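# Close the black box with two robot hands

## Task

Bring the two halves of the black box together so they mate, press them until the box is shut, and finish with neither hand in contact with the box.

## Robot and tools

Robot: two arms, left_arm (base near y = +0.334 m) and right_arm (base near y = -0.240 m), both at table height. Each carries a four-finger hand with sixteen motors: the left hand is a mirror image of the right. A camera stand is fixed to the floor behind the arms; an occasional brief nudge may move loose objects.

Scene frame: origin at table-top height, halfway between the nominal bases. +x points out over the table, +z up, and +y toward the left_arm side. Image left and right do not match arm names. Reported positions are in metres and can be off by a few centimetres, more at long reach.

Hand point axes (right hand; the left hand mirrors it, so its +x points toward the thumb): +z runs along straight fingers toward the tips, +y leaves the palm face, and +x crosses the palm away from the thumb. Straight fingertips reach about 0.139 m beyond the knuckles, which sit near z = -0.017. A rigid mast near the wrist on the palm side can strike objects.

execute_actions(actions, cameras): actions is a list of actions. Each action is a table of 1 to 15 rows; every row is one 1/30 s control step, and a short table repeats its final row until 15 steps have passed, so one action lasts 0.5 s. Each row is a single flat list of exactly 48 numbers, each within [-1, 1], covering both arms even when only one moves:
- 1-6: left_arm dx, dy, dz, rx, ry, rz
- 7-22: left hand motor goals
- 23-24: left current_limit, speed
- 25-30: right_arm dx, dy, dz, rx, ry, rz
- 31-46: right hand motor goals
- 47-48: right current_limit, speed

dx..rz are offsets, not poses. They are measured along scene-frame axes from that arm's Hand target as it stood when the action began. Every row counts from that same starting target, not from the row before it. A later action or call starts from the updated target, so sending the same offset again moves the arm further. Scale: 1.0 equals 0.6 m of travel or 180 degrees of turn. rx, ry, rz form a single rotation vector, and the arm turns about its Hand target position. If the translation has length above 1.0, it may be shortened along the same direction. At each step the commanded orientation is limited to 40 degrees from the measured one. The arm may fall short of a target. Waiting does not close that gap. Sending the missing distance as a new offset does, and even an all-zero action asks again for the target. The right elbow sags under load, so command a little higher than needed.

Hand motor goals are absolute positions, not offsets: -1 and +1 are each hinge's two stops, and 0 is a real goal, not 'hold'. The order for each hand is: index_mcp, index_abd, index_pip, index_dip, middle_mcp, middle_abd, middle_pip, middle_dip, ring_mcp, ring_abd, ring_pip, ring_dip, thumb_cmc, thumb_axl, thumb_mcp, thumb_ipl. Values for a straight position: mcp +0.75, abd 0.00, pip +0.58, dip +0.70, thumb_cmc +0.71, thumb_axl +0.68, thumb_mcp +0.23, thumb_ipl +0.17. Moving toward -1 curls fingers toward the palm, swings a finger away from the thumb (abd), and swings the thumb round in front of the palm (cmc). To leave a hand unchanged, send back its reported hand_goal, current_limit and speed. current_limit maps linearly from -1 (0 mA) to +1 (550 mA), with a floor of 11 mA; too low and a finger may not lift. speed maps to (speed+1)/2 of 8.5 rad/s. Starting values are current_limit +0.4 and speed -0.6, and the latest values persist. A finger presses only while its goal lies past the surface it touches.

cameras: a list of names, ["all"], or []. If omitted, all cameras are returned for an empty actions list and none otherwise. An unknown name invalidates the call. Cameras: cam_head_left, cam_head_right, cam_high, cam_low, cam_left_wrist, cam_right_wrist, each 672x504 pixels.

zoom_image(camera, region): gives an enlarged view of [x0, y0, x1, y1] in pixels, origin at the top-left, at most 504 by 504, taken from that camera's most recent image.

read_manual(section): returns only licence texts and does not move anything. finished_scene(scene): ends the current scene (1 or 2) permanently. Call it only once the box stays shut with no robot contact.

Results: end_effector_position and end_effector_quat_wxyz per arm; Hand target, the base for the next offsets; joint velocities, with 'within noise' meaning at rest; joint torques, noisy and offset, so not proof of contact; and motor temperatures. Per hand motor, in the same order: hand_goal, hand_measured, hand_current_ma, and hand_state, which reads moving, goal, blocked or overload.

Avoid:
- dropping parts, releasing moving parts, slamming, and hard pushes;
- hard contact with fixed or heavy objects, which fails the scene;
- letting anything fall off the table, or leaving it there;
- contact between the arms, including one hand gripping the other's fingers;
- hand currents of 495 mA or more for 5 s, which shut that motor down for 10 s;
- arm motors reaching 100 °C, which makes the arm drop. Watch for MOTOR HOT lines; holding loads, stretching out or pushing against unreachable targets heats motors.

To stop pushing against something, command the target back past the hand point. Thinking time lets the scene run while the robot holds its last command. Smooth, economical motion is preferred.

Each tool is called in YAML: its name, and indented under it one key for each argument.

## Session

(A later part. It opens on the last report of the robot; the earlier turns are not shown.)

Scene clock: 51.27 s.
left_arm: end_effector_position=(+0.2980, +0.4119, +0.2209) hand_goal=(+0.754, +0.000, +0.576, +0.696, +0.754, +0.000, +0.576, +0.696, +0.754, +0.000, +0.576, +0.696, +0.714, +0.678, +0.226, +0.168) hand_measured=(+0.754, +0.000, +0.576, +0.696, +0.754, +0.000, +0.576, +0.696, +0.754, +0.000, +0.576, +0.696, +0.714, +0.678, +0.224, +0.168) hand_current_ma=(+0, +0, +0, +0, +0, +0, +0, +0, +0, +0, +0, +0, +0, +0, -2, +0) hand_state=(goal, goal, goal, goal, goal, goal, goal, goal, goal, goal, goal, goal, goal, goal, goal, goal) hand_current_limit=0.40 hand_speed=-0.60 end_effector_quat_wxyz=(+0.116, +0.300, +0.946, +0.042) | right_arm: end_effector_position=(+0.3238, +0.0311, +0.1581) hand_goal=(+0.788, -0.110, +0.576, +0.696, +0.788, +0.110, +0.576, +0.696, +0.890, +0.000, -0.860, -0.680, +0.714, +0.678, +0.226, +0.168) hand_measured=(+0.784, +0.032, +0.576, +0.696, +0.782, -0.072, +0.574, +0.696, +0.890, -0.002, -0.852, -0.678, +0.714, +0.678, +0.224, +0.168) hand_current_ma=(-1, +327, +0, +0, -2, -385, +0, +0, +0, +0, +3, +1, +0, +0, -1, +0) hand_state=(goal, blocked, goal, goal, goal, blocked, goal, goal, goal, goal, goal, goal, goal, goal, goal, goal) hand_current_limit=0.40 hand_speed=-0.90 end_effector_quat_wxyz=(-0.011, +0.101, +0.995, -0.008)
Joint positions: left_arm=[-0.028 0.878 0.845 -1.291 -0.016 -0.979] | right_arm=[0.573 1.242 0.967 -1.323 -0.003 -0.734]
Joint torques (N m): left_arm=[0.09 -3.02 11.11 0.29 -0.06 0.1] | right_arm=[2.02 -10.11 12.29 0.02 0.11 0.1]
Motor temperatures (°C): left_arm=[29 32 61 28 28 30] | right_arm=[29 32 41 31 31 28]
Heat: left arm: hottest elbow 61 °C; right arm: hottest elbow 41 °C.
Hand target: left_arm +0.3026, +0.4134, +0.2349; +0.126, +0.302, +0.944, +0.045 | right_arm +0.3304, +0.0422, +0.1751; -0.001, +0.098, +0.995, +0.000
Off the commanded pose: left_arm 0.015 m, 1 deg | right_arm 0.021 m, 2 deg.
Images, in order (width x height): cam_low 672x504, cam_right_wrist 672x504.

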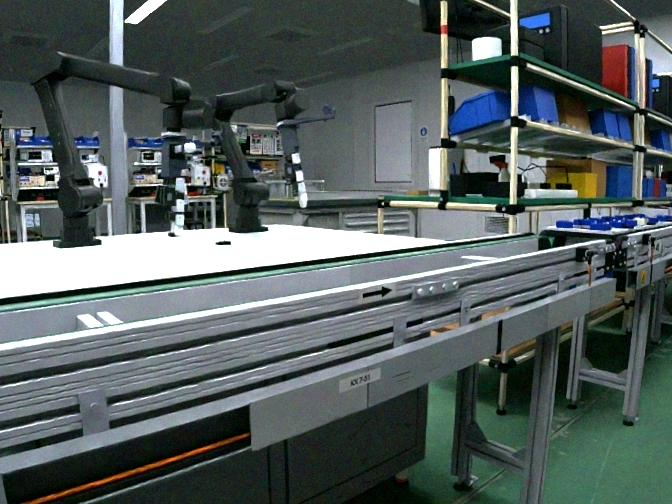

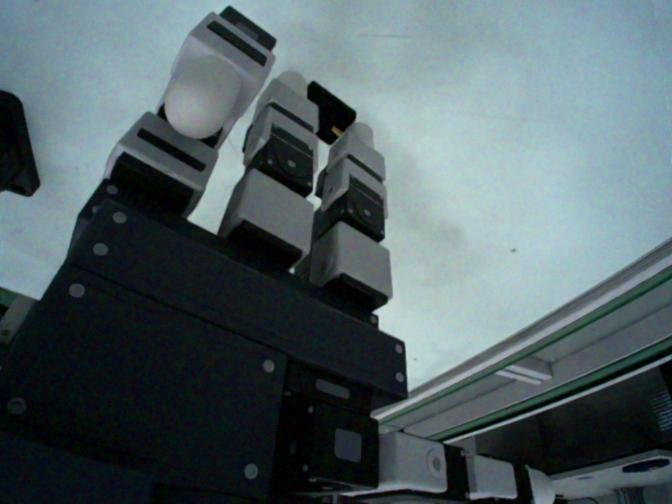

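execute_actions:
  actions:
    - [[0,0,0,0,0,0, 0.754,0,0.576,0.696,0.754,0,0.576,0.696,0.754,0,0.576,0.696,0.714,0.678,0.226,0.168,0.4,-0.6, 0.0,0.0,0.0,0,0,0, 0.787,-0.105,0.576,0.261,0.787,0.09,0.576,0.261,0.89,0,-0.86,-0.68,0.714,0.678,0.226,0.168,0.4,-0.85]]
    - [[0,0,0,0,0,0, 0.754,0,0.576,0.696,0.754,0,0.576,0.696,0.754,0,0.576,0.696,0.714,0.678,0.226,0.168,0.4,-0.6, 0,0,0,0,0,0, 0.787,-0.105,0.576,0.261,0.787,0.09,0.576,0.261,0.89,0,-0.86,-0.68,0.714,0.678,0.226,0.168,0.4,-0.85]]
  cameras: ["cam_right_wrist","cam_low"]

zoom_image:
  camera: "cam_right_wrist"
  region: [280, 60, 400, 170]

zoom_image:
  camera: "cam_low"
  region: [150, 200, 210, 260]

Scene clock: 54.57 s.
left_arm: end_effector_position=(+0.2980, +0.4119, +0.2209) hand_goal=(+0.754, +0.000, +0.576, +0.696, +0.754, +0.000, +0.576, +0.696, +0.754, +0.000, +0.576, +0.696, +0.714, +0.678, +0.226, +0.168) hand_measured=(+0.754, +0.000, +0.576, +0.696, +0.754, +0.000, +0.576, +0.696, +0.754, +0.000, +0.576, +0.696, +0.714, +0.678, +0.224, +0.168) hand_current_ma=(+0, +0, +0, +0, +0, +0, +0, +0, +0, +0, +0, +0, +0, +0, -2, +0) hand_state=(goal, goal, goal, goal, goal, goal, goal, goal, goal, goal, goal, goal, goal, goal, goal, goal) hand_current_limit=0.40 hand_speed=-0.60 end_effector_quat_wxyz=(+0.116, +0.300, +0.946, +0.042) | right_arm: end_effector_position=(+0.3238, +0.0310, +0.1581) hand_goal=(+0.788, -0.104, +0.576, +0.262, +0.788, +0.090, +0.576, +0.262, +0.890, +0.000, -0.860, -0.680, +0.714, +0.678, +0.226, +0.168) hand_measured=(+0.786, +0.032, +0.576, +0.268, +0.782, -0.072, +0.574, +0.268, +0.890, -0.002, -0.852, -0.678, +0.714, +0.678, +0.224, +0.168) hand_current_ma=(-1, +304, +0, +2, -2, -385, +0, +3, +0, +0, +3, +1, +0, +0, -1, +0) hand_state=(goal, blocked, goal, goal, goal, blocked, goal, goal, goal, goal, goal, goal, goal, goal, goal, goal) hand_current_limit=0.40 hand_speed=-0.85 end_effector_quat_wxyz=(-0.011, +0.101, +0.995, -0.008)
Joint positions: left_arm=[-0.028 0.878 0.845 -1.291 -0.016 -0.979] | right_arm=[0.573 1.242 0.967 -1.323 -0.003 -0.733]
Joint torques (N m): left_arm=[0.32 -2.55 11.4 0.28 -0.02 0.09] | right_arm=[1.9 -10.29 12.27 0.12 0.08 0.07]
Motor temperatures (°C): left_arm=[29 32 62 28 28 30] | right_arm=[29 32 41 31 31 28]
Heat: left arm: hottest elbow 62 °C; right arm: hottest elbow 41 °C.
Hand target: left_arm +0.3026, +0.4134, +0.2349; +0.126, +0.302, +0.944, +0.045 | right_arm +0.3304, +0.0422, +0.1750; -0.001, +0.098, +0.995, +0.000
Off the commanded pose: left_arm 0.015 m, 1 deg | right_arm 0.021 m, 2 deg.
Images, in order (width x height): cam_low 672x504, cam_right_wrist 672x504.

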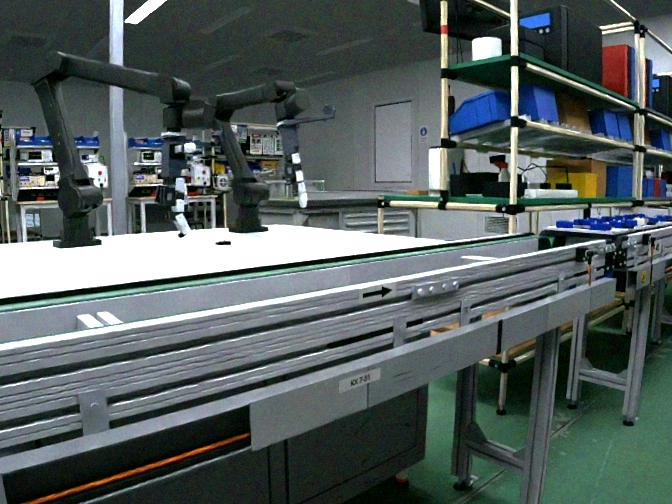

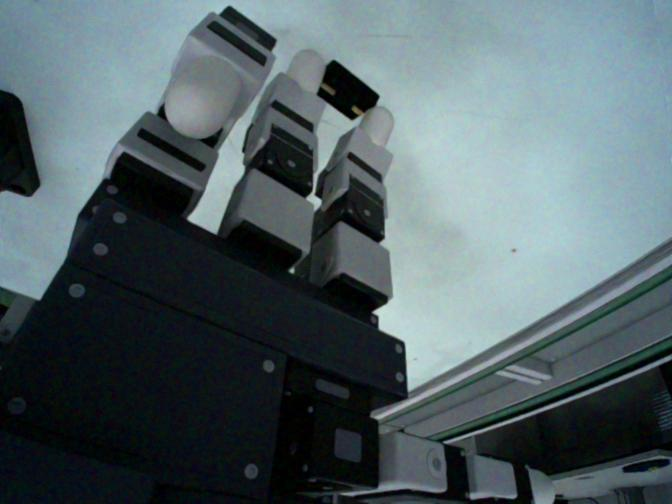

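Scaled by 4.200 from the camera's 672x504 image, which has a finer 960x720 frame.

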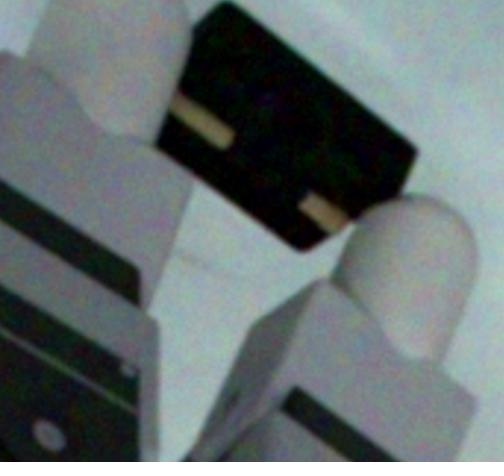

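Scaled by 8.400 from the camera's 672x504 image, which has a finer 960x720 frame.

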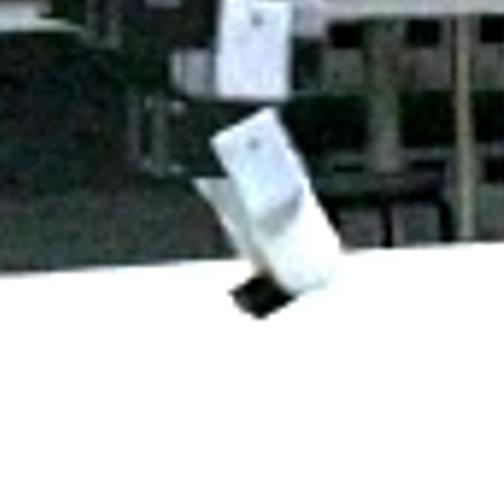

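execute_actions:
  actions:
    - [[0,0,0,0,0,0, 0.754,0,0.576,0.696,0.754,0,0.576,0.696,0.754,0,0.576,0.696,0.714,0.678,0.226,0.168,0.4,-0.6, 0.0,0.0,0.0,0,0,0, 0.787,-0.095,0.576,-0.174,0.787,0.07,0.576,-0.174,0.89,0,-0.86,-0.68,0.714,0.678,0.226,0.168,0.4,-0.85]]
    - [[0,0,0,0,0,0, 0.754,0,0.576,0.696,0.754,0,0.576,0.696,0.754,0,0.576,0.696,0.714,0.678,0.226,0.168,0.4,-0.6, 0,0,0,0,0,0, 0.787,-0.09,0.576,-0.3,0.787,0.06,0.576,-0.3,0.89,0,-0.86,-0.68,0.714,0.678,0.226,0.168,0.4,-0.85]]
    - [[0,0,0,0,0,0, 0.754,0,0.576,0.696,0.754,0,0.576,0.696,0.754,0,0.576,0.696,0.714,0.678,0.226,0.168,0.4,-0.6, 0,0,0,0,0,0, 0.787,-0.085,0.576,-0.609,0.787,0.05,0.576,-0.609,0.89,0,-0.86,-0.68,0.714,0.678,0.226,0.168,0.4,-0.85]]
    - [[0,0,0,0,0,0, 0.754,0,0.576,0.696,0.754,0,0.576,0.696,0.754,0,0.576,0.696,0.714,0.678,0.226,0.168,0.4,-0.6, 0,0,0,0,0,0, 0.787,-0.085,0.576,-0.609,0.787,0.05,0.576,-0.609,0.89,0,-0.86,-0.68,0.714,0.678,0.226,0.168,0.4,-0.85]]
  cameras: ["cam_right_wrist","cam_low"]

zoom_image:
  camera: "cam_right_wrist"
  region: [290, 30, 430, 160]

zoom_image:
  camera: "cam_low"
  region: [150, 200, 210, 260]

Scene clock: 58.27 s.
left_arm: end_effector_position=(+0.2980, +0.4119, +0.2209) hand_goal=(+0.754, +0.000, +0.576, +0.696, +0.754, +0.000, +0.576, +0.696, +0.754, +0.000, +0.576, +0.696, +0.714, +0.678, +0.226, +0.168) hand_measured=(+0.754, +0.000, +0.576, +0.696, +0.754, +0.000, +0.576, +0.696, +0.754, +0.000, +0.576, +0.696, +0.714, +0.678, +0.224, +0.168) hand_current_ma=(+0, +0, +0, +0, +0, +0, +0, +0, +0, +0, +0, +0, +0, +0, -2, +0) hand_state=(goal, goal, goal, goal, goal, goal, goal, goal, goal, goal, goal, goal, goal, goal, goal, goal) hand_current_limit=0.40 hand_speed=-0.60 end_effector_quat_wxyz=(+0.116, +0.300, +0.946, +0.042) | right_arm: end_effector_position=(+0.3238, +0.0310, +0.1581) hand_goal=(+0.788, -0.084, +0.576, -0.608, +0.788, +0.050, +0.576, -0.608, +0.890, +0.000, -0.860, -0.680, +0.714, +0.678, +0.226, +0.168) hand_measured=(+0.788, +0.060, +0.584, -0.588, +0.782, -0.096, +0.582, -0.582, +0.890, -0.002, -0.852, -0.678, +0.714, +0.678, +0.224, +0.168) hand_current_ma=(+0, +333, +4, +18, -2, -342, +3, +27, +0, +0, +3, +1, +0, +0, -1, +0) hand_state=(goal, blocked, goal, blocked, goal, blocked, goal, blocked, goal, goal, goal, goal, goal, goal, goal, goal) hand_current_limit=0.40 hand_speed=-0.85 end_effector_quat_wxyz=(-0.011, +0.101, +0.995, -0.008)
Joint positions: left_arm=[-0.028 0.878 0.845 -1.291 -0.016 -0.979] | right_arm=[0.573 1.242 0.967 -1.323 -0.003 -0.733]
Joint torques (N m): left_arm=[0.44 -2.49 11.21 0.28 -0.04 0.11] | right_arm=[2.2 -10.17 12.3 0.05 0.11 0.07]
Motor temperatures (°C): left_arm=[29 32 63 28 28 30] | right_arm=[29 32 41 31 31 28]
Heat: left arm: hottest elbow 63 °C; right arm: hottest elbow 41 °C.
Hand target: left_arm +0.3026, +0.4134, +0.2349; +0.126, +0.302, +0.944, +0.045 | right_arm +0.3303, +0.0422, +0.1750; -0.001, +0.098, +0.995, +0.000
Off the commanded pose: left_arm 0.015 m, 1 deg | right_arm 0.021 m, 2 deg.
Images, in order (width x height): cam_low 672x504, cam_right_wrist 672x504.

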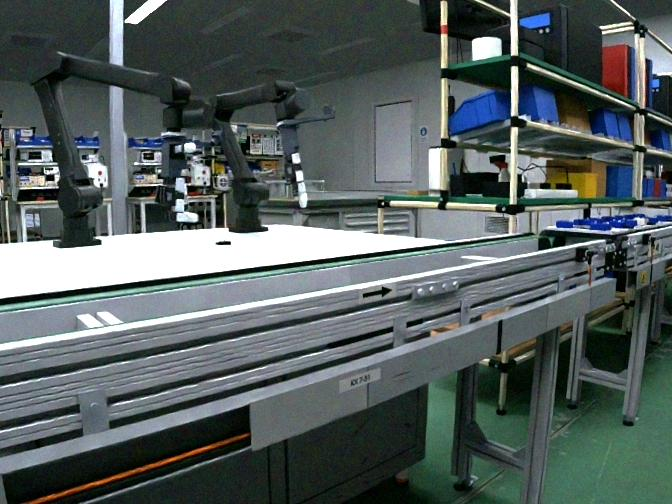

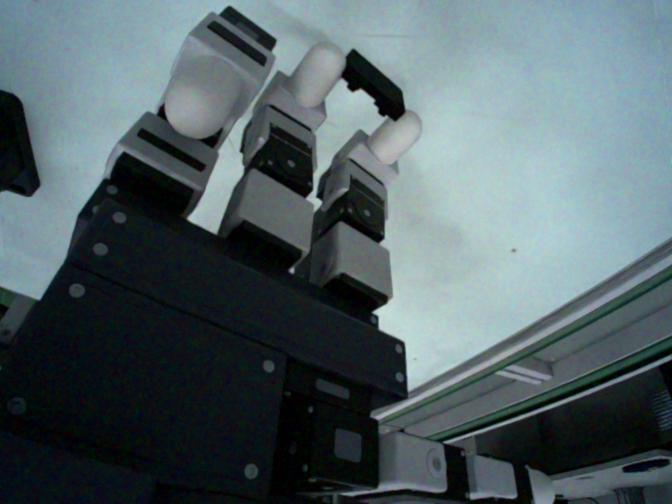

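Scaled by 3.600 from the camera's 672x504 image, which has a finer 960x720 frame.

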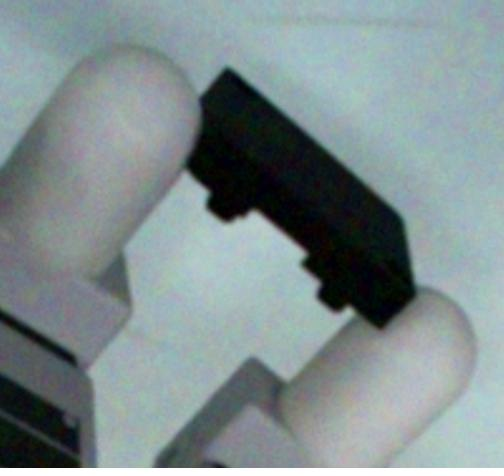

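Scaled by 8.400 from the camera's 672x504 image, which has a finer 960x720 frame.

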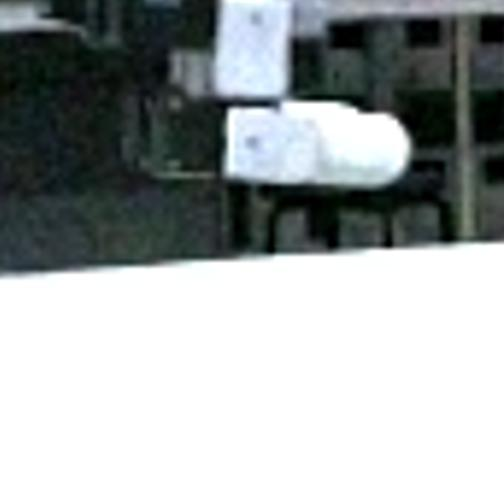

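execute_actions:
  actions:
    - [[0,0,0,0,0,0, 0.754,0,0.576,0.696,0.754,0,0.576,0.696,0.754,0,0.576,0.696,0.714,0.678,0.226,0.168,0.4,-0.6, 0.0,0.0,-0.0433,0,0,0, 0.787,-0.085,0.576,-0.66,0.787,0.05,0.576,-0.665,0.89,0,-0.86,-0.68,0.714,0.678,0.226,0.168,0.4,-0.85]]
    - [[0,0,0,0,0,0, 0.754,0,0.576,0.696,0.754,0,0.576,0.696,0.754,0,0.576,0.696,0.714,0.678,0.226,0.168,0.4,-0.6, 0,0,-0.0433,0,0,0, 0.787,-0.085,0.576,-0.66,0.787,0.05,0.576,-0.665,0.89,0,-0.86,-0.68,0.714,0.678,0.226,0.168,0.4,-0.85]]
    - [[0,0,0,0,0,0, 0.754,0,0.576,0.696,0.754,0,0.576,0.696,0.754,0,0.576,0.696,0.714,0.678,0.226,0.168,0.4,-0.6, 0,0,-0.035,0,0,0, 0.787,-0.085,0.576,-0.66,0.787,0.05,0.576,-0.665,0.89,0,-0.86,-0.68,0.714,0.678,0.226,0.168,0.4,-0.85]]
  cameras: ["cam_right_wrist","cam_low"]

zoom_image:
  camera: "cam_right_wrist"
  region: [290, 30, 430, 160]

zoom_image:
  camera: "cam_low"
  region: [170, 215, 210, 255]

Scene clock: 64.93 s.
left_arm: end_effector_position=(+0.2980, +0.4119, +0.2209) hand_goal=(+0.754, +0.000, +0.576, +0.696, +0.754, +0.000, +0.576, +0.696, +0.754, +0.000, +0.576, +0.696, +0.714, +0.678, +0.226, +0.168) hand_measured=(+0.754, +0.000, +0.576, +0.696, +0.754, +0.000, +0.576, +0.696, +0.754, +0.000, +0.576, +0.696, +0.714, +0.678, +0.224, +0.168) hand_current_ma=(+0, +0, +0, +0, +0, +0, +0, +0, +0, +0, +0, +0, +0, +0, -2, +0) hand_state=(goal, goal, goal, goal, goal, goal, goal, goal, goal, goal, goal, goal, goal, goal, goal, goal) hand_current_limit=0.40 hand_speed=-0.60 end_effector_quat_wxyz=(+0.116, +0.300, +0.946, +0.042) | right_arm: end_effector_position=(+0.3304, +0.0358, +0.1075) hand_goal=(+0.788, -0.084, +0.576, -0.660, +0.788, +0.050, +0.576, -0.664, +0.890, +0.000, -0.860, -0.680, +0.714, +0.678, +0.226, +0.168) hand_measured=(+0.788, +0.062, +0.584, -0.638, +0.782, -0.100, +0.584, -0.634, +0.890, -0.002, -0.852, -0.678, +0.714, +0.678, +0.224, +0.168) hand_current_ma=(+0, +344, +4, +19, -2, -355, +4, +33, +0, +0, +3, +1, +0, +0, -1, +0) hand_state=(goal, blocked, goal, blocked, goal, blocked, goal, blocked, goal, goal, goal, goal, goal, goal, goal, goal) hand_current_limit=0.40 hand_speed=-0.85 end_effector_quat_wxyz=(-0.001, +0.101, +0.995, +0.001)
Joint positions: left_arm=[-0.028 0.878 0.845 -1.291 -0.016 -0.979] | right_arm=[0.573 1.298 0.87 -1.142 -0.003 -0.733]
Joint torques (N m): left_arm=[-0.15 -2.78 11.15 0.31 -0.05 0.13] | right_arm=[2.37 -9.58 8.44 1.21 0.11 0.08]
Motor temperatures (°C): left_arm=[29 32 64 28 28 30] | right_arm=[29 33 42 31 31 28]
Heat: left arm: hottest elbow 64 °C; right arm: hottest elbow 42 °C.
Hand target: left_arm +0.3026, +0.4134, +0.2349; +0.126, +0.302, +0.944, +0.045 | right_arm +0.3304, +0.0423, +0.1022; +0.000, +0.098, +0.995, +0.001
Off the commanded pose: left_arm 0.015 m, 1 deg | right_arm 0.008 m, 0 deg.
Images, in order (width x height): cam_low 672x504, cam_right_wrist 672x504.

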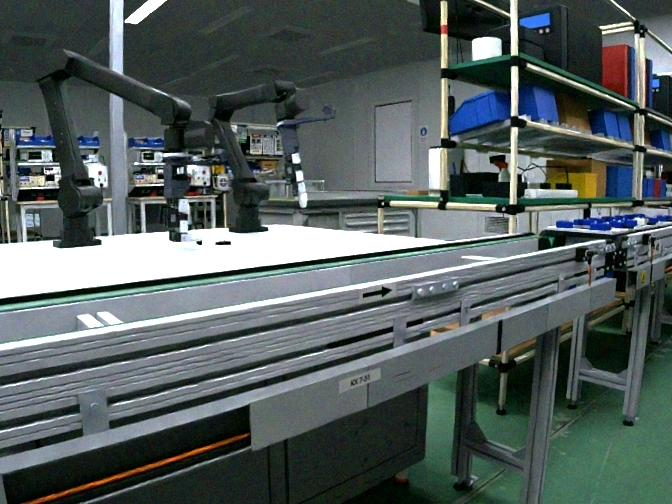

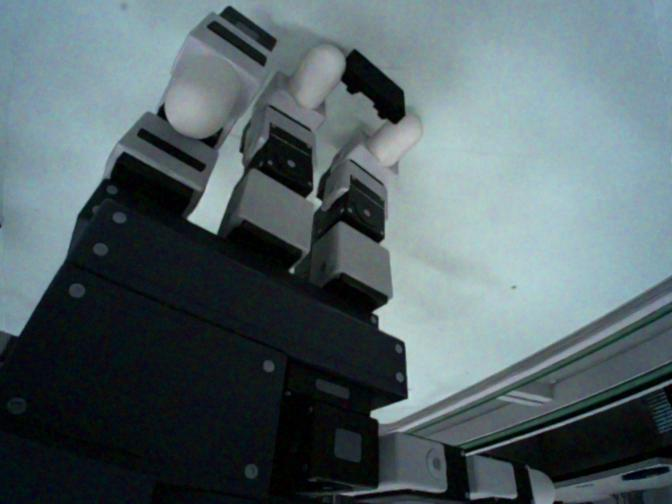

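Scaled by 3.600 from the camera's 672x504 image, which has a finer 960x720 frame.

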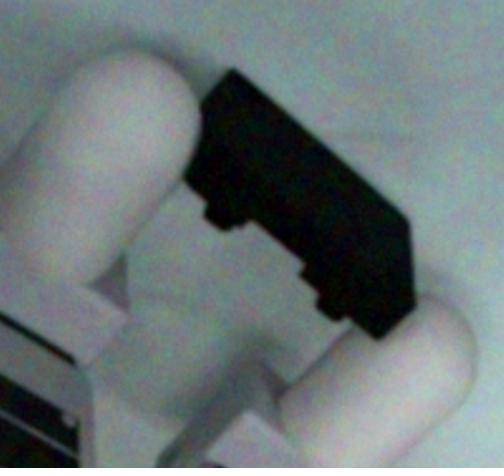

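Scaled by 12.600 from the camera's 672x504 image, which has a finer 960x720 frame.

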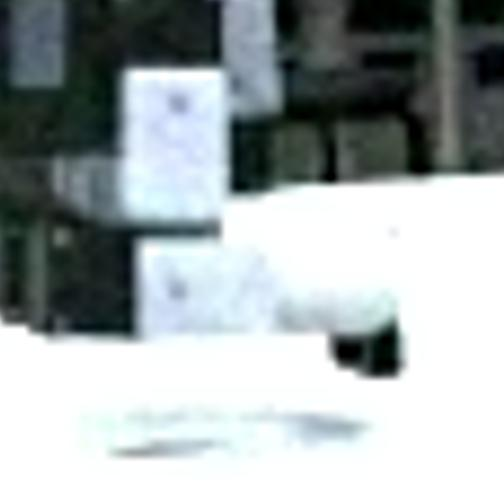

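execute_actions:
  actions:
    - [[0,0,0,0,0,0, 0.754,0,0.576,0.696,0.754,0,0.576,0.696,0.754,0,0.576,0.696,0.714,0.678,0.226,0.168,0.4,-0.6, 0.0,0.0,-0.02,0,0,0, 0.787,-0.085,0.576,-0.66,0.787,0.05,0.576,-0.665,0.89,0,-0.86,-0.68,0.714,0.678,0.226,0.168,0.4,-0.85]]
  cameras: ["cam_right_wrist","cam_low"]

zoom_image:
  camera: "cam_low"
  region: [180, 225, 210, 255]

Scene clock: 66.93 s.
left_arm: end_effector_position=(+0.2980, +0.4119, +0.2209) hand_goal=(+0.754, +0.000, +0.576, +0.696, +0.754, +0.000, +0.576, +0.696, +0.754, +0.000, +0.576, +0.696, +0.714, +0.678, +0.226, +0.168) hand_measured=(+0.754, +0.000, +0.576, +0.696, +0.754, +0.000, +0.576, +0.696, +0.754, +0.000, +0.576, +0.696, +0.714, +0.678, +0.224, +0.168) hand_current_ma=(+0, +0, +0, +0, +0, +0, +0, +0, +0, +0, +0, +0, +0, +0, -2, +0) hand_state=(goal, goal, goal, goal, goal, goal, goal, goal, goal, goal, goal, goal, goal, goal, goal, goal) hand_current_limit=0.40 hand_speed=-0.60 end_effector_quat_wxyz=(+0.116, +0.300, +0.946, +0.042) | right_arm: end_effector_position=(+0.3313, +0.0364, +0.0973) hand_goal=(+0.788, -0.084, +0.576, -0.660, +0.788, +0.050, +0.576, -0.664, +0.890, +0.000, -0.860, -0.680, +0.714, +0.678, +0.226, +0.168) hand_measured=(+0.788, +0.064, +0.586, -0.640, +0.782, -0.100, +0.584, -0.640, +0.890, -0.002, -0.852, -0.678, +0.714, +0.678, +0.224, +0.168) hand_current_ma=(+0, +346, +5, +18, -3, -355, +4, +22, +0, +0, +3, +1, +0, +0, -1, +0) hand_state=(goal, blocked, goal, blocked, goal, blocked, goal, blocked, goal, goal, goal, goal, goal, goal, goal, goal) hand_current_limit=0.40 hand_speed=-0.85 end_effector_quat_wxyz=(+0.001, +0.101, +0.995, +0.003)
Joint positions: left_arm=[-0.028 0.878 0.845 -1.291 -0.016 -0.979] | right_arm=[0.573 1.312 0.852 -1.106 -0.003 -0.733]
Joint torques (N m): left_arm=[0.09 -2.49 11.17 0.17 -0.02 0.12] | right_arm=[2.2 -9.23 8.21 1.22 0.11 0.09]
Motor temperatures (°C): left_arm=[29 32 64 28 28 30] | right_arm=[29 33 42 31 31 28]
Heat: left arm: hottest elbow 64 °C; right arm: hottest elbow 42 °C.
Hand target: left_arm +0.3026, +0.4134, +0.2349; +0.126, +0.302, +0.944, +0.045 | right_arm +0.3304, +0.0422, +0.0901; -0.001, +0.098, +0.995, +0.000
Off the commanded pose: left_arm 0.015 m, 1 deg | right_arm 0.009 m, 0 deg.
Images, in order (width x height): cam_low 672x504, cam_right_wrist 672x504.

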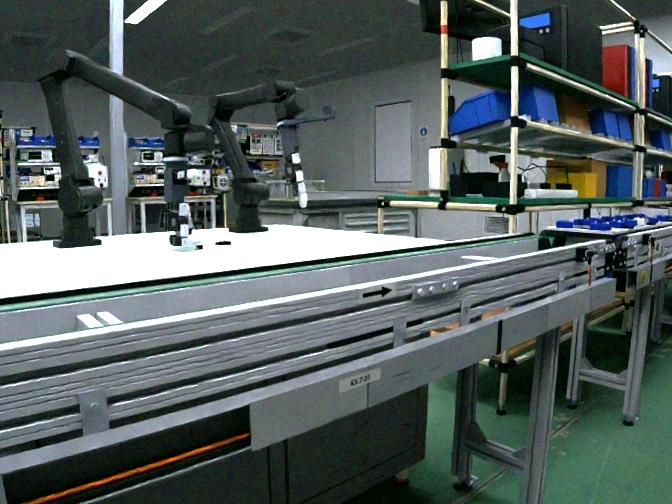

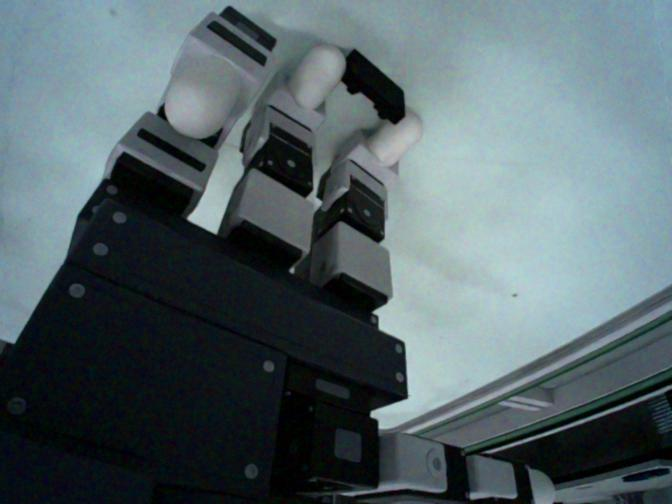

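Scaled by 16.800 from the camera's 672x504 image, which has a finer 960x720 frame.

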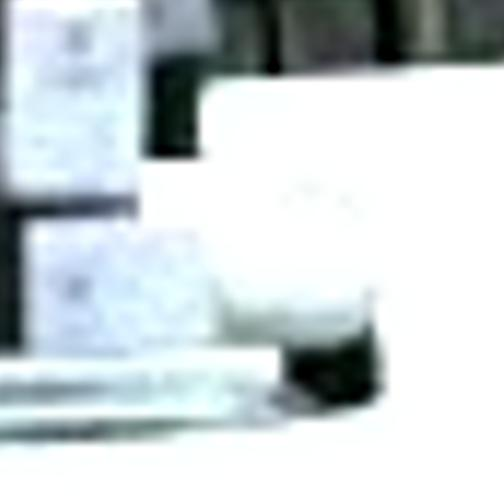

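execute_actions:
  actions:
    - [[0,0,0,0,0,0, 0.754,0,0.576,0.696,0.754,0,0.576,0.696,0.754,0,0.576,0.696,0.714,0.678,0.226,0.168,0.4,-0.6, 0.0,0.0,-0.008,0,0,0, 0.787,-0.085,0.576,-0.66,0.787,0.05,0.576,-0.665,0.89,0,-0.86,-0.68,0.714,0.678,0.226,0.168,0.4,-0.85]]
  cameras: ["cam_right_wrist","cam_low"]

zoom_image:
  camera: "cam_low"
  region: [180, 225, 210, 255]

zoom_image:
  camera: "cam_right_wrist"
  region: [290, 30, 430, 160]

Scene clock: 68.93 s.
left_arm: end_effector_position=(+0.2980, +0.4119, +0.2209) hand_goal=(+0.754, +0.000, +0.576, +0.696, +0.754, +0.000, +0.576, +0.696, +0.754, +0.000, +0.576, +0.696, +0.714, +0.678, +0.226, +0.168) hand_measured=(+0.754, +0.000, +0.576, +0.696, +0.754, +0.000, +0.576, +0.696, +0.754, +0.000, +0.576, +0.696, +0.714, +0.678, +0.224, +0.168) hand_current_ma=(+0, +0, +0, +0, +0, +0, +0, +0, +0, +0, +0, +0, +0, +0, -2, +0) hand_state=(goal, goal, goal, goal, goal, goal, goal, goal, goal, goal, goal, goal, goal, goal, goal, goal) hand_current_limit=0.40 hand_speed=-0.60 end_effector_quat_wxyz=(+0.116, +0.300, +0.946, +0.042) | right_arm: end_effector_position=(+0.3328, +0.0376, +0.0965) hand_goal=(+0.788, -0.084, +0.576, -0.660, +0.788, +0.050, +0.576, -0.664, +0.890, +0.000, -0.860, -0.680, +0.714, +0.678, +0.226, +0.168) hand_measured=(+0.792, +0.064, +0.586, -0.642, +0.776, -0.100, +0.584, -0.652, +0.890, -0.002, -0.852, -0.678, +0.714, +0.678, +0.224, +0.168) hand_current_ma=(+2, +348, +6, +15, -8, -356, +4, +7, +0, +0, +3, +1, +0, +0, -1, +0) hand_state=(goal, blocked, goal, goal, goal, blocked, goal, goal, goal, goal, goal, goal, goal, goal, goal, goal) hand_current_limit=0.40 hand_speed=-0.85 end_effector_quat_wxyz=(+0.004, +0.101, +0.995, +0.006)
Joint positions: left_arm=[-0.028 0.878 0.845 -1.291 -0.016 -0.979] | right_arm=[0.573 1.313 0.848 -1.092 -0.003 -0.733]
Joint torques (N m): left_arm=[0.38 -2.67 11.34 0.39 -0.04 0.11] | right_arm=[1.96 -8.64 7.82 1.17 0.12 0.09]
Motor temperatures (°C): left_arm=[29 32 65 28 28 30] | right_arm=[29 33 42 31 31 28]
Heat: left arm: hottest elbow 65 °C; right arm: hottest elbow 42 °C.
Hand target: left_arm +0.3026, +0.4134, +0.2349; +0.126, +0.302, +0.944, +0.045 | right_arm +0.3303, +0.0421, +0.0853; -0.001, +0.098, +0.995, +0.000
Off the commanded pose: left_arm 0.015 m, 1 deg | right_arm 0.012 m, 1 deg.
Images, in order (width x height): cam_low 672x504, cam_right_wrist 672x504.

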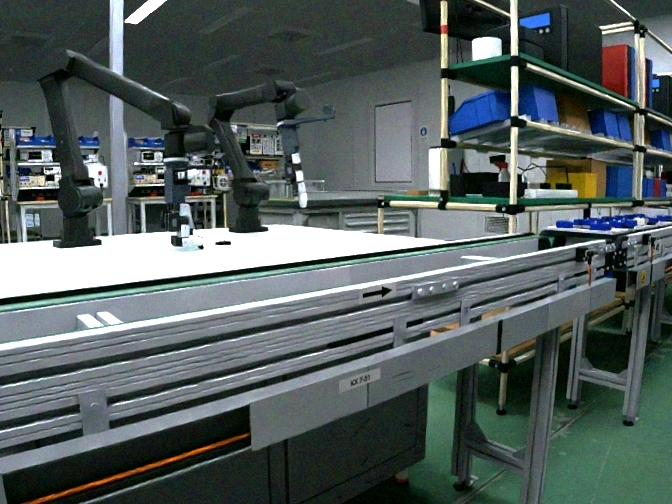

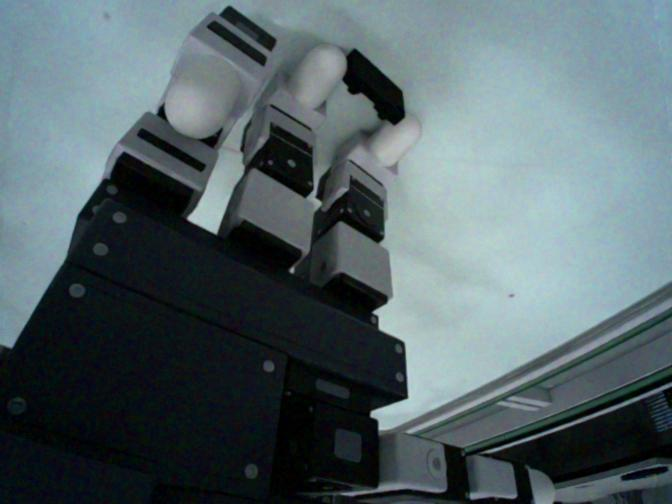

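Scaled by 16.800 from the camera's 672x504 image, which has a finer 960x720 frame.

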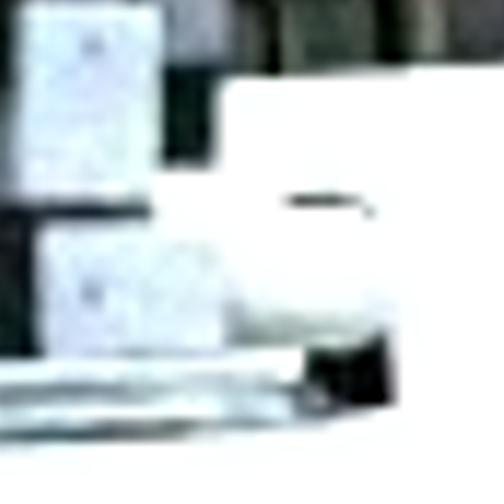

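Scaled by 3.600 from the camera's 672x504 image, which has a finer 960x720 frame.

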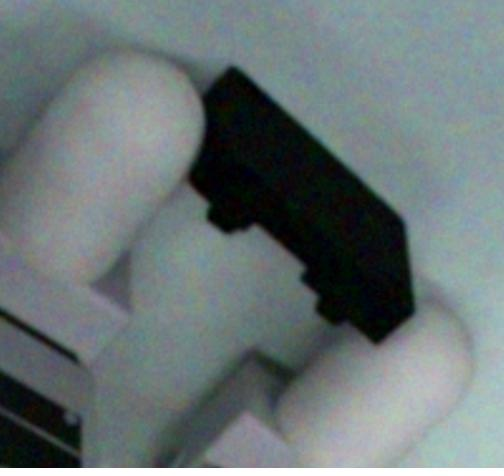

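execute_actions:
  actions:
    - [[0,0,0,0,0,0, 0.754,0,0.576,0.696,0.754,0,0.576,0.696,0.754,0,0.576,0.696,0.714,0.678,0.226,0.168,0.4,-0.6, 0.0,0.0,0.005,0,0,0, 0.787,-0.02,0.576,-0.66,0.787,-0.02,0.576,-0.665,0.89,0,-0.86,-0.68,0.714,0.678,0.226,0.168,0.4,-0.9]]
    - [[0,0,0,0,0,0, 0.754,0,0.576,0.696,0.754,0,0.576,0.696,0.754,0,0.576,0.696,0.714,0.678,0.226,0.168,0.4,-0.6, 0,0,0,0,0,0, 0.787,0.16,0.576,-0.66,0.787,-0.22,0.576,-0.665,0.89,0,-0.86,-0.68,0.714,0.678,0.226,0.168,0.4,-0.9]]
    - [[0,0,0,0,0,0, 0.754,0,0.576,0.696,0.754,0,0.576,0.696,0.754,0,0.576,0.696,0.714,0.678,0.226,0.168,0.4,-0.6, 0,0,0,0,0,0, 0.787,0.25,0.576,-0.66,0.787,-0.27,0.576,-0.665,0.89,0,-0.86,-0.68,0.714,0.678,0.226,0.168,0.4,-0.9]]
  cameras: ["cam_right_wrist","cam_low"]

zoom_image:
  camera: "cam_low"
  region: [180, 225, 210, 255]

zoom_image:
  camera: "cam_right_wrist"
  region: [290, 30, 430, 160]

Scene clock: 74.13 s.
left_arm: end_effector_position=(+0.2980, +0.4119, +0.2209) hand_goal=(+0.754, +0.000, +0.576, +0.696, +0.754, +0.000, +0.576, +0.696, +0.754, +0.000, +0.576, +0.696, +0.714, +0.678, +0.226, +0.168) hand_measured=(+0.754, +0.000, +0.576, +0.696, +0.754, +0.000, +0.576, +0.696, +0.754, +0.000, +0.576, +0.696, +0.714, +0.678, +0.224, +0.168) hand_current_ma=(+0, +0, +0, +0, +0, +0, +0, +0, +0, +0, +0, +0, +0, +0, -2, +0) hand_state=(goal, goal, goal, goal, goal, goal, goal, goal, goal, goal, goal, goal, goal, goal, goal, goal) hand_current_limit=0.40 hand_speed=-0.60 end_effector_quat_wxyz=(+0.116, +0.300, +0.946, +0.042) | right_arm: end_effector_position=(+0.3337, +0.0382, +0.0967) hand_goal=(+0.788, +0.250, +0.576, -0.660, +0.788, -0.270, +0.576, -0.664, +0.890, +0.000, -0.860, -0.680, +0.714, +0.678, +0.226, +0.168) hand_measured=(+0.790, +0.244, +0.580, -0.656, +0.782, -0.264, +0.572, -0.660, +0.890, -0.002, -0.852, -0.678, +0.714, +0.678, +0.224, +0.168) hand_current_ma=(+0, -2, +1, +1, -2, +2, -1, +1, +0, +0, +3, +1, +0, +0, -1, +0) hand_state=(goal, goal, goal, goal, goal, goal, goal, goal, goal, goal, goal, goal, goal, goal, goal, goal) hand_current_limit=0.40 hand_speed=-0.90 end_effector_quat_wxyz=(+0.006, +0.102, +0.995, +0.007)
Joint positions: left_arm=[-0.028 0.878 0.845 -1.291 -0.016 -0.979] | right_arm=[0.573 1.313 0.848 -1.087 -0.003 -0.732]
Joint torques (N m): left_arm=[0.03 -2.55 11.12 0.34 -0.08 0.1] | right_arm=[2.02 -9 8.27 0.72 0.12 0.07]
Motor temperatures (°C): left_arm=[29 32 65 28 28 30] | right_arm=[29 33 42 31 31 28]
Heat: left arm: hottest elbow 65 °C; right arm: hottest elbow 42 °C.
Hand target: left_arm +0.3026, +0.4134, +0.2349; +0.126, +0.302, +0.944, +0.045 | right_arm +0.3303, +0.0422, +0.0883; -0.001, +0.098, +0.995, +0.000
Off the commanded pose: left_arm 0.015 m, 1 deg | right_arm 0.010 m, 1 deg.
Images, in order (width x height): cam_low 672x504, cam_right_wrist 672x504.

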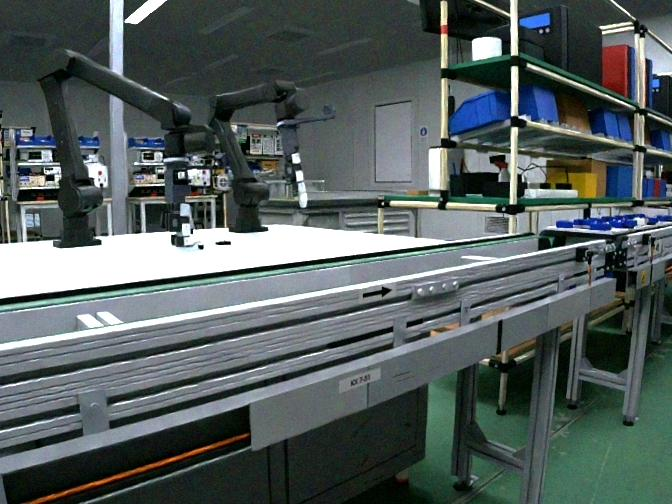

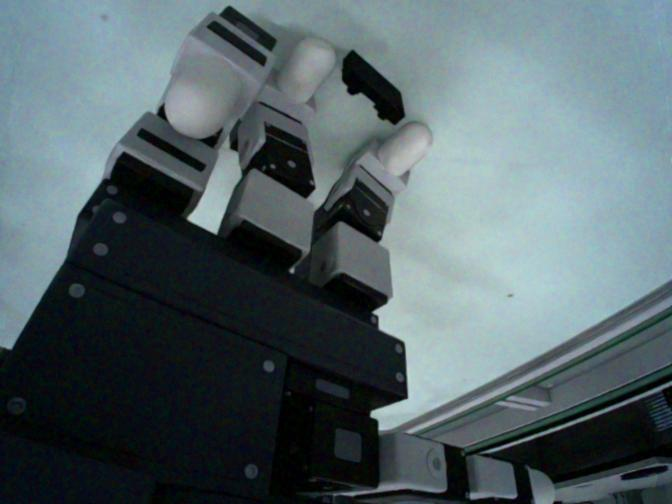

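Scaled by 16.800 from the camera's 672x504 image, which has a finer 960x720 frame.

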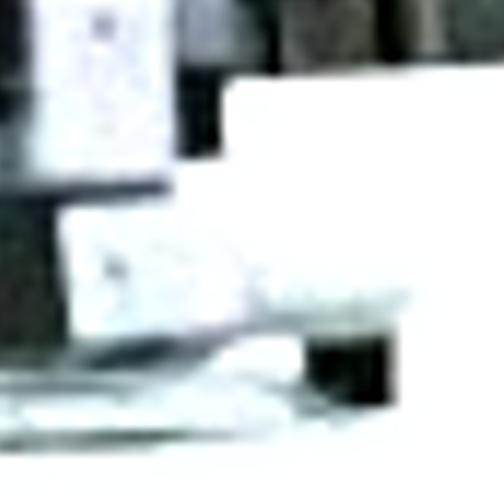

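Scaled by 3.600 from the camera's 672x504 image, which has a finer 960x720 frame.

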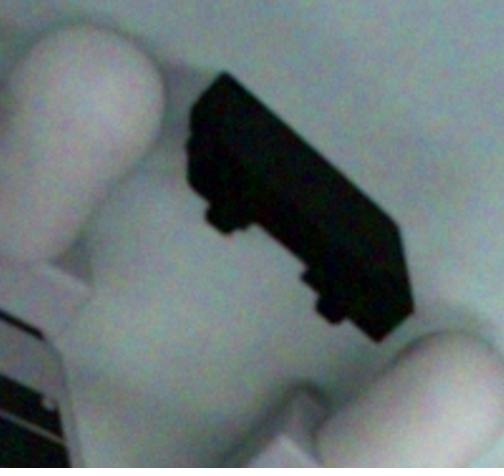

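execute_actions:
  actions:
    - [[0,0,0,0,0,0, 0.754,0,0.576,0.696,0.754,0,0.576,0.696,0.754,0,0.576,0.696,0.714,0.678,0.226,0.168,0.4,-0.6, 0.017,0.015,0.045,0,0,0, 0.787,0.35,0.576,-0.66,0.787,-0.29,0.576,-0.665,0.89,0,-0.86,-0.68,0.714,0.678,0.226,0.168,0.4,-0.8]]
    - [[0,0,0,0,0,0, 0.754,0,0.576,0.696,0.754,0,0.576,0.696,0.754,0,0.576,0.696,0.714,0.678,0.226,0.168,0.4,-0.6, 0,0.0,0.05,0,0,0, 0.787,0.35,0.576,-0.66,0.787,-0.29,0.576,-0.665,0.89,0,-0.86,-0.68,0.714,0.678,0.226,0.168,0.4,-0.8]]
    - [[0,0,0,0,0,0, 0.754,0,0.576,0.696,0.754,0,0.576,0.696,0.754,0,0.576,0.696,0.714,0.678,0.226,0.168,0.4,-0.6, 0,0.0,0.045,0,0,0, 0.787,0.3,0.576,-0.66,0.787,-0.29,0.576,-0.665,0.89,0,-0.86,-0.68,0.714,0.678,0.226,0.168,0.4,-0.8]]
  cameras: ["cam_right_wrist","cam_low"]

zoom_image:
  camera: "cam_low"
  region: [180, 225, 210, 255]

zoom_image:
  camera: "cam_right_wrist"
  region: [290, 10, 430, 140]

Scene clock: 80.90 s.
left_arm: end_effector_position=(+0.2980, +0.4119, +0.2209) hand_goal=(+0.754, +0.000, +0.576, +0.696, +0.754, +0.000, +0.576, +0.696, +0.754, +0.000, +0.576, +0.696, +0.714, +0.678, +0.226, +0.168) hand_measured=(+0.754, +0.000, +0.576, +0.696, +0.754, +0.000, +0.576, +0.696, +0.754, +0.000, +0.576, +0.696, +0.714, +0.678, +0.224, +0.168) hand_current_ma=(+0, +0, +0, +0, +0, +0, +0, +0, +0, +0, +0, +0, +0, +0, -2, +0) hand_state=(goal, goal, goal, goal, goal, goal, goal, goal, goal, goal, goal, goal, goal, goal, goal, goal) hand_current_limit=0.40 hand_speed=-0.60 end_effector_quat_wxyz=(+0.116, +0.300, +0.946, +0.042) | right_arm: end_effector_position=(+0.3337, +0.0394, +0.1494) hand_goal=(+0.788, +0.300, +0.576, -0.660, +0.788, -0.290, +0.576, -0.664, +0.890, +0.000, -0.860, -0.680, +0.714, +0.678, +0.226, +0.168) hand_measured=(+0.788, +0.302, +0.578, -0.656, +0.784, -0.284, +0.572, -0.660, +0.890, -0.002, -0.852, -0.678, +0.714, +0.678, +0.224, +0.168) hand_current_ma=(+0, +0, +1, +1, -2, +2, -1, +1, +0, +0, +3, +1, +0, +0, -1, +0) hand_state=(goal, goal, goal, goal, goal, goal, goal, goal, goal, goal, goal, goal, goal, goal, goal, goal) hand_current_limit=0.40 hand_speed=-0.80 end_effector_quat_wxyz=(-0.016, +0.101, +0.995, -0.013)
Joint positions: left_arm=[-0.028 0.878 0.845 -1.291 -0.016 -0.979] | right_arm=[0.576 1.293 0.991 -1.311 -0.003 -0.731]
Joint torques (N m): left_arm=[-0.21 -2.9 11.4 0.42 -0.02 0.12] | right_arm=[1.9 -12.28 12.3 -0.08 0.09 0.08]
Motor temperatures (°C): left_arm=[29 32 66 28 28 30] | right_arm=[29 33 42 31 31 28]
Heat: left arm: hottest elbow 66 °C; right arm: hottest elbow 42 °C.
Hand target: left_arm +0.3026, +0.4134, +0.2349; +0.126, +0.302, +0.944, +0.045 | right_arm +0.3404, +0.0512, +0.1722; -0.001, +0.098, +0.995, +0.000
Off the commanded pose: left_arm 0.015 m, 1 deg | right_arm 0.027 m, 2 deg.
Images, in order (width x height): cam_low 672x504, cam_right_wrist 672x504.

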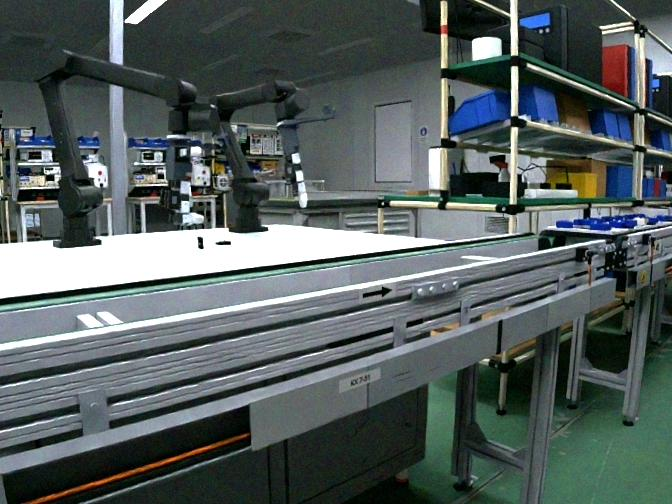

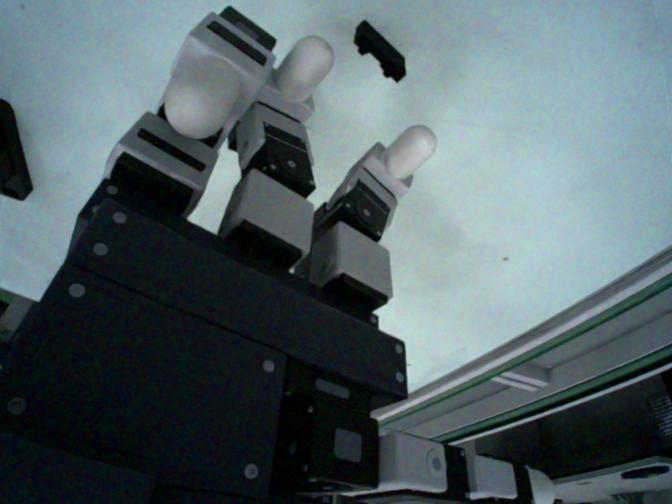

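Scaled by 16.800 from the camera's 672x504 image, which has a finer 960x720 frame.

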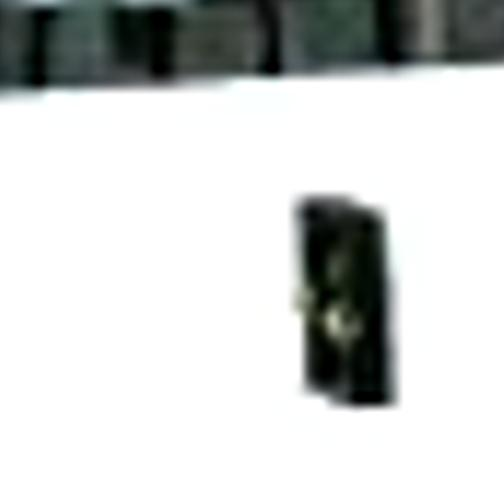

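Scaled by 3.600 from the camera's 672x504 image, which has a finer 960x720 frame.

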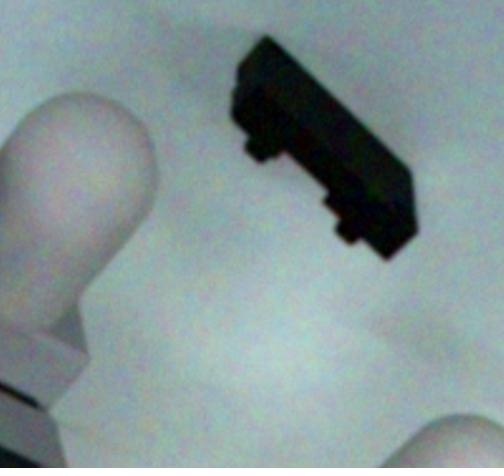

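execute_actions:
  actions:
    - [[0,0,0,0,0,0, 0.754,0,0.576,0.696,0.754,0,0.576,0.696,0.754,0,0.576,0.696,0.714,0.678,0.226,0.168,0.4,-0.6, -0.003,0.012,0.0,0,0,0, 0.6,0.3,0.576,-0.2,0.6,-0.29,0.576,-0.2,0.89,0,-0.86,-0.68,0.714,0.678,0.226,0.168,0.4,-0.6]]
    - [[0,0,0,0,0,0, 0.754,0,0.576,0.696,0.754,0,0.576,0.696,0.754,0,0.576,0.696,0.714,0.678,0.226,0.168,0.4,-0.6, -0.003,0.0,0.0,0,0,0, 0.452,0.0,0.576,0.3,0.452,0.0,0.576,0.3,0.89,0,-0.86,-0.68,0.714,0.678,0.226,0.168,0.4,-0.6]]
    - [[0,0,0,0,0,0, 0.754,0,0.576,0.696,0.754,0,0.576,0.696,0.754,0,0.576,0.696,0.714,0.678,0.226,0.168,0.4,-0.6, 0,0.0,-0.03,0,0,0, 0.452,-0.07,0.576,0.696,0.452,0.07,0.576,0.696,0.89,0,-0.86,-0.68,0.714,0.678,0.226,0.168,0.4,-0.6]]
  cameras: ["cam_right_wrist","cam_low"]

zoom_image:
  camera: "cam_low"
  region: [180, 215, 220, 255]

zoom_image:
  camera: "cam_right_wrist"
  region: [290, 10, 430, 140]

Scene clock: 90.30 s.
left_arm: end_effector_position=(+0.2980, +0.4119, +0.2209) hand_goal=(+0.754, +0.000, +0.576, +0.696, +0.754, +0.000, +0.576, +0.696, +0.754, +0.000, +0.576, +0.696, +0.714, +0.678, +0.226, +0.168) hand_measured=(+0.754, +0.000, +0.576, +0.696, +0.754, +0.000, +0.576, +0.696, +0.754, +0.000, +0.576, +0.696, +0.714, +0.678, +0.224, +0.168) hand_current_ma=(+0, +0, +0, +0, +0, +0, +0, +0, +0, +0, +0, +0, +0, +0, -2, +0) hand_state=(goal, goal, goal, goal, goal, goal, goal, goal, goal, goal, goal, goal, goal, goal, goal, goal) hand_current_limit=0.40 hand_speed=-0.60 end_effector_quat_wxyz=(+0.116, +0.300, +0.946, +0.042) | right_arm: end_effector_position=(+0.3340, +0.0495, +0.1524) hand_goal=(+0.452, -0.070, +0.576, +0.696, +0.452, +0.070, +0.576, +0.696, +0.890, +0.000, -0.860, -0.680, +0.714, +0.678, +0.226, +0.168) hand_measured=(+0.458, -0.066, +0.578, +0.694, +0.460, +0.066, +0.574, +0.692, +0.890, -0.002, -0.852, -0.678, +0.714, +0.678, +0.224, +0.168) hand_current_ma=(+3, +1, +1, -1, +3, -1, +0, -1, +0, +0, +3, +1, +0, +0, -1, +0) hand_state=(goal, goal, goal, goal, goal, goal, goal, goal, goal, goal, goal, goal, goal, goal, goal, goal) hand_current_limit=0.40 hand_speed=-0.60 end_effector_quat_wxyz=(-0.007, +0.101, +0.995, -0.005)
Joint positions: left_arm=[-0.028 0.878 0.845 -1.291 -0.016 -0.979] | right_arm=[0.599 1.293 0.995 -1.29 -0.003 -0.708]
Joint torques (N m): left_arm=[0.26 -2.61 11.17 0.46 -0.02 0.09] | right_arm=[1.96 -10.46 9.59 1.14 0.06 0.09]
Motor temperatures (°C): left_arm=[29 32 68 28 28 30] | right_arm=[29 33 45 31 31 28]
Heat: left arm: hottest elbow 68 °C; right arm: hottest elbow 45 °C.
Hand target: left_arm +0.3026, +0.4134, +0.2349; +0.126, +0.302, +0.944, +0.045 | right_arm +0.3369, +0.0584, +0.1542; -0.001, +0.098, +0.995, +0.000
Off the commanded pose: left_arm 0.015 m, 1 deg | right_arm 0.009 m, 1 deg.
Images, in order (width x height): cam_low 672x504, cam_right_wrist 672x504.

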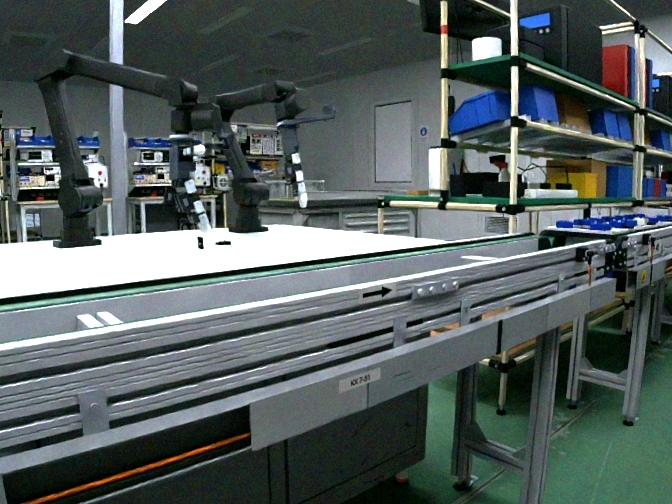

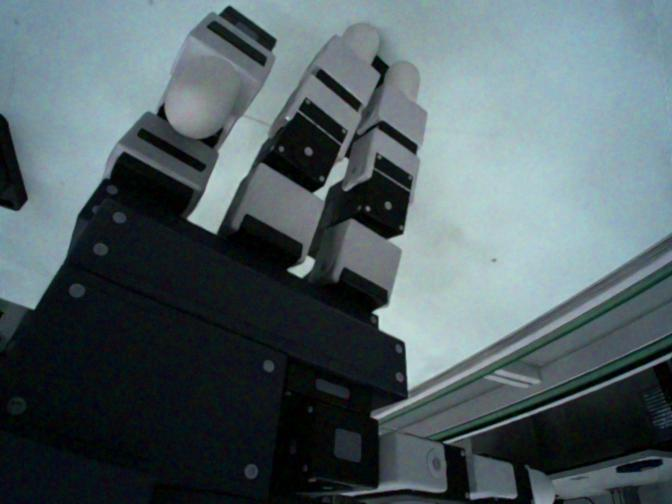

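Scaled by 12.600 from the camera's 672x504 image, which has a finer 960x720 frame.

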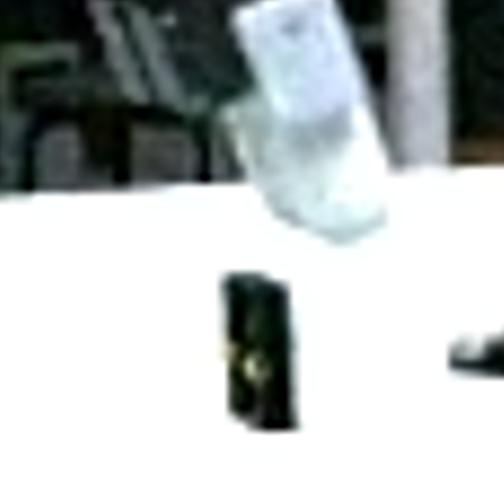

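Scaled by 3.600 from the camera's 672x504 image, which has a finer 960x720 frame.

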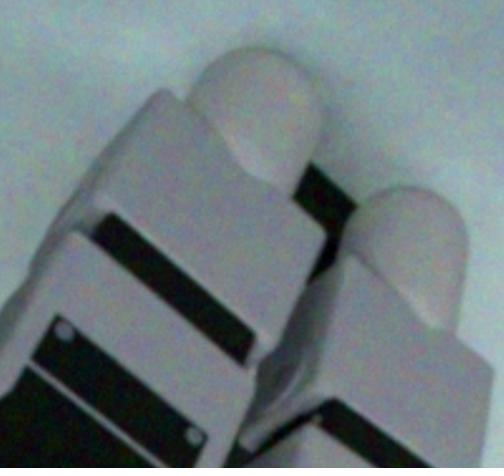

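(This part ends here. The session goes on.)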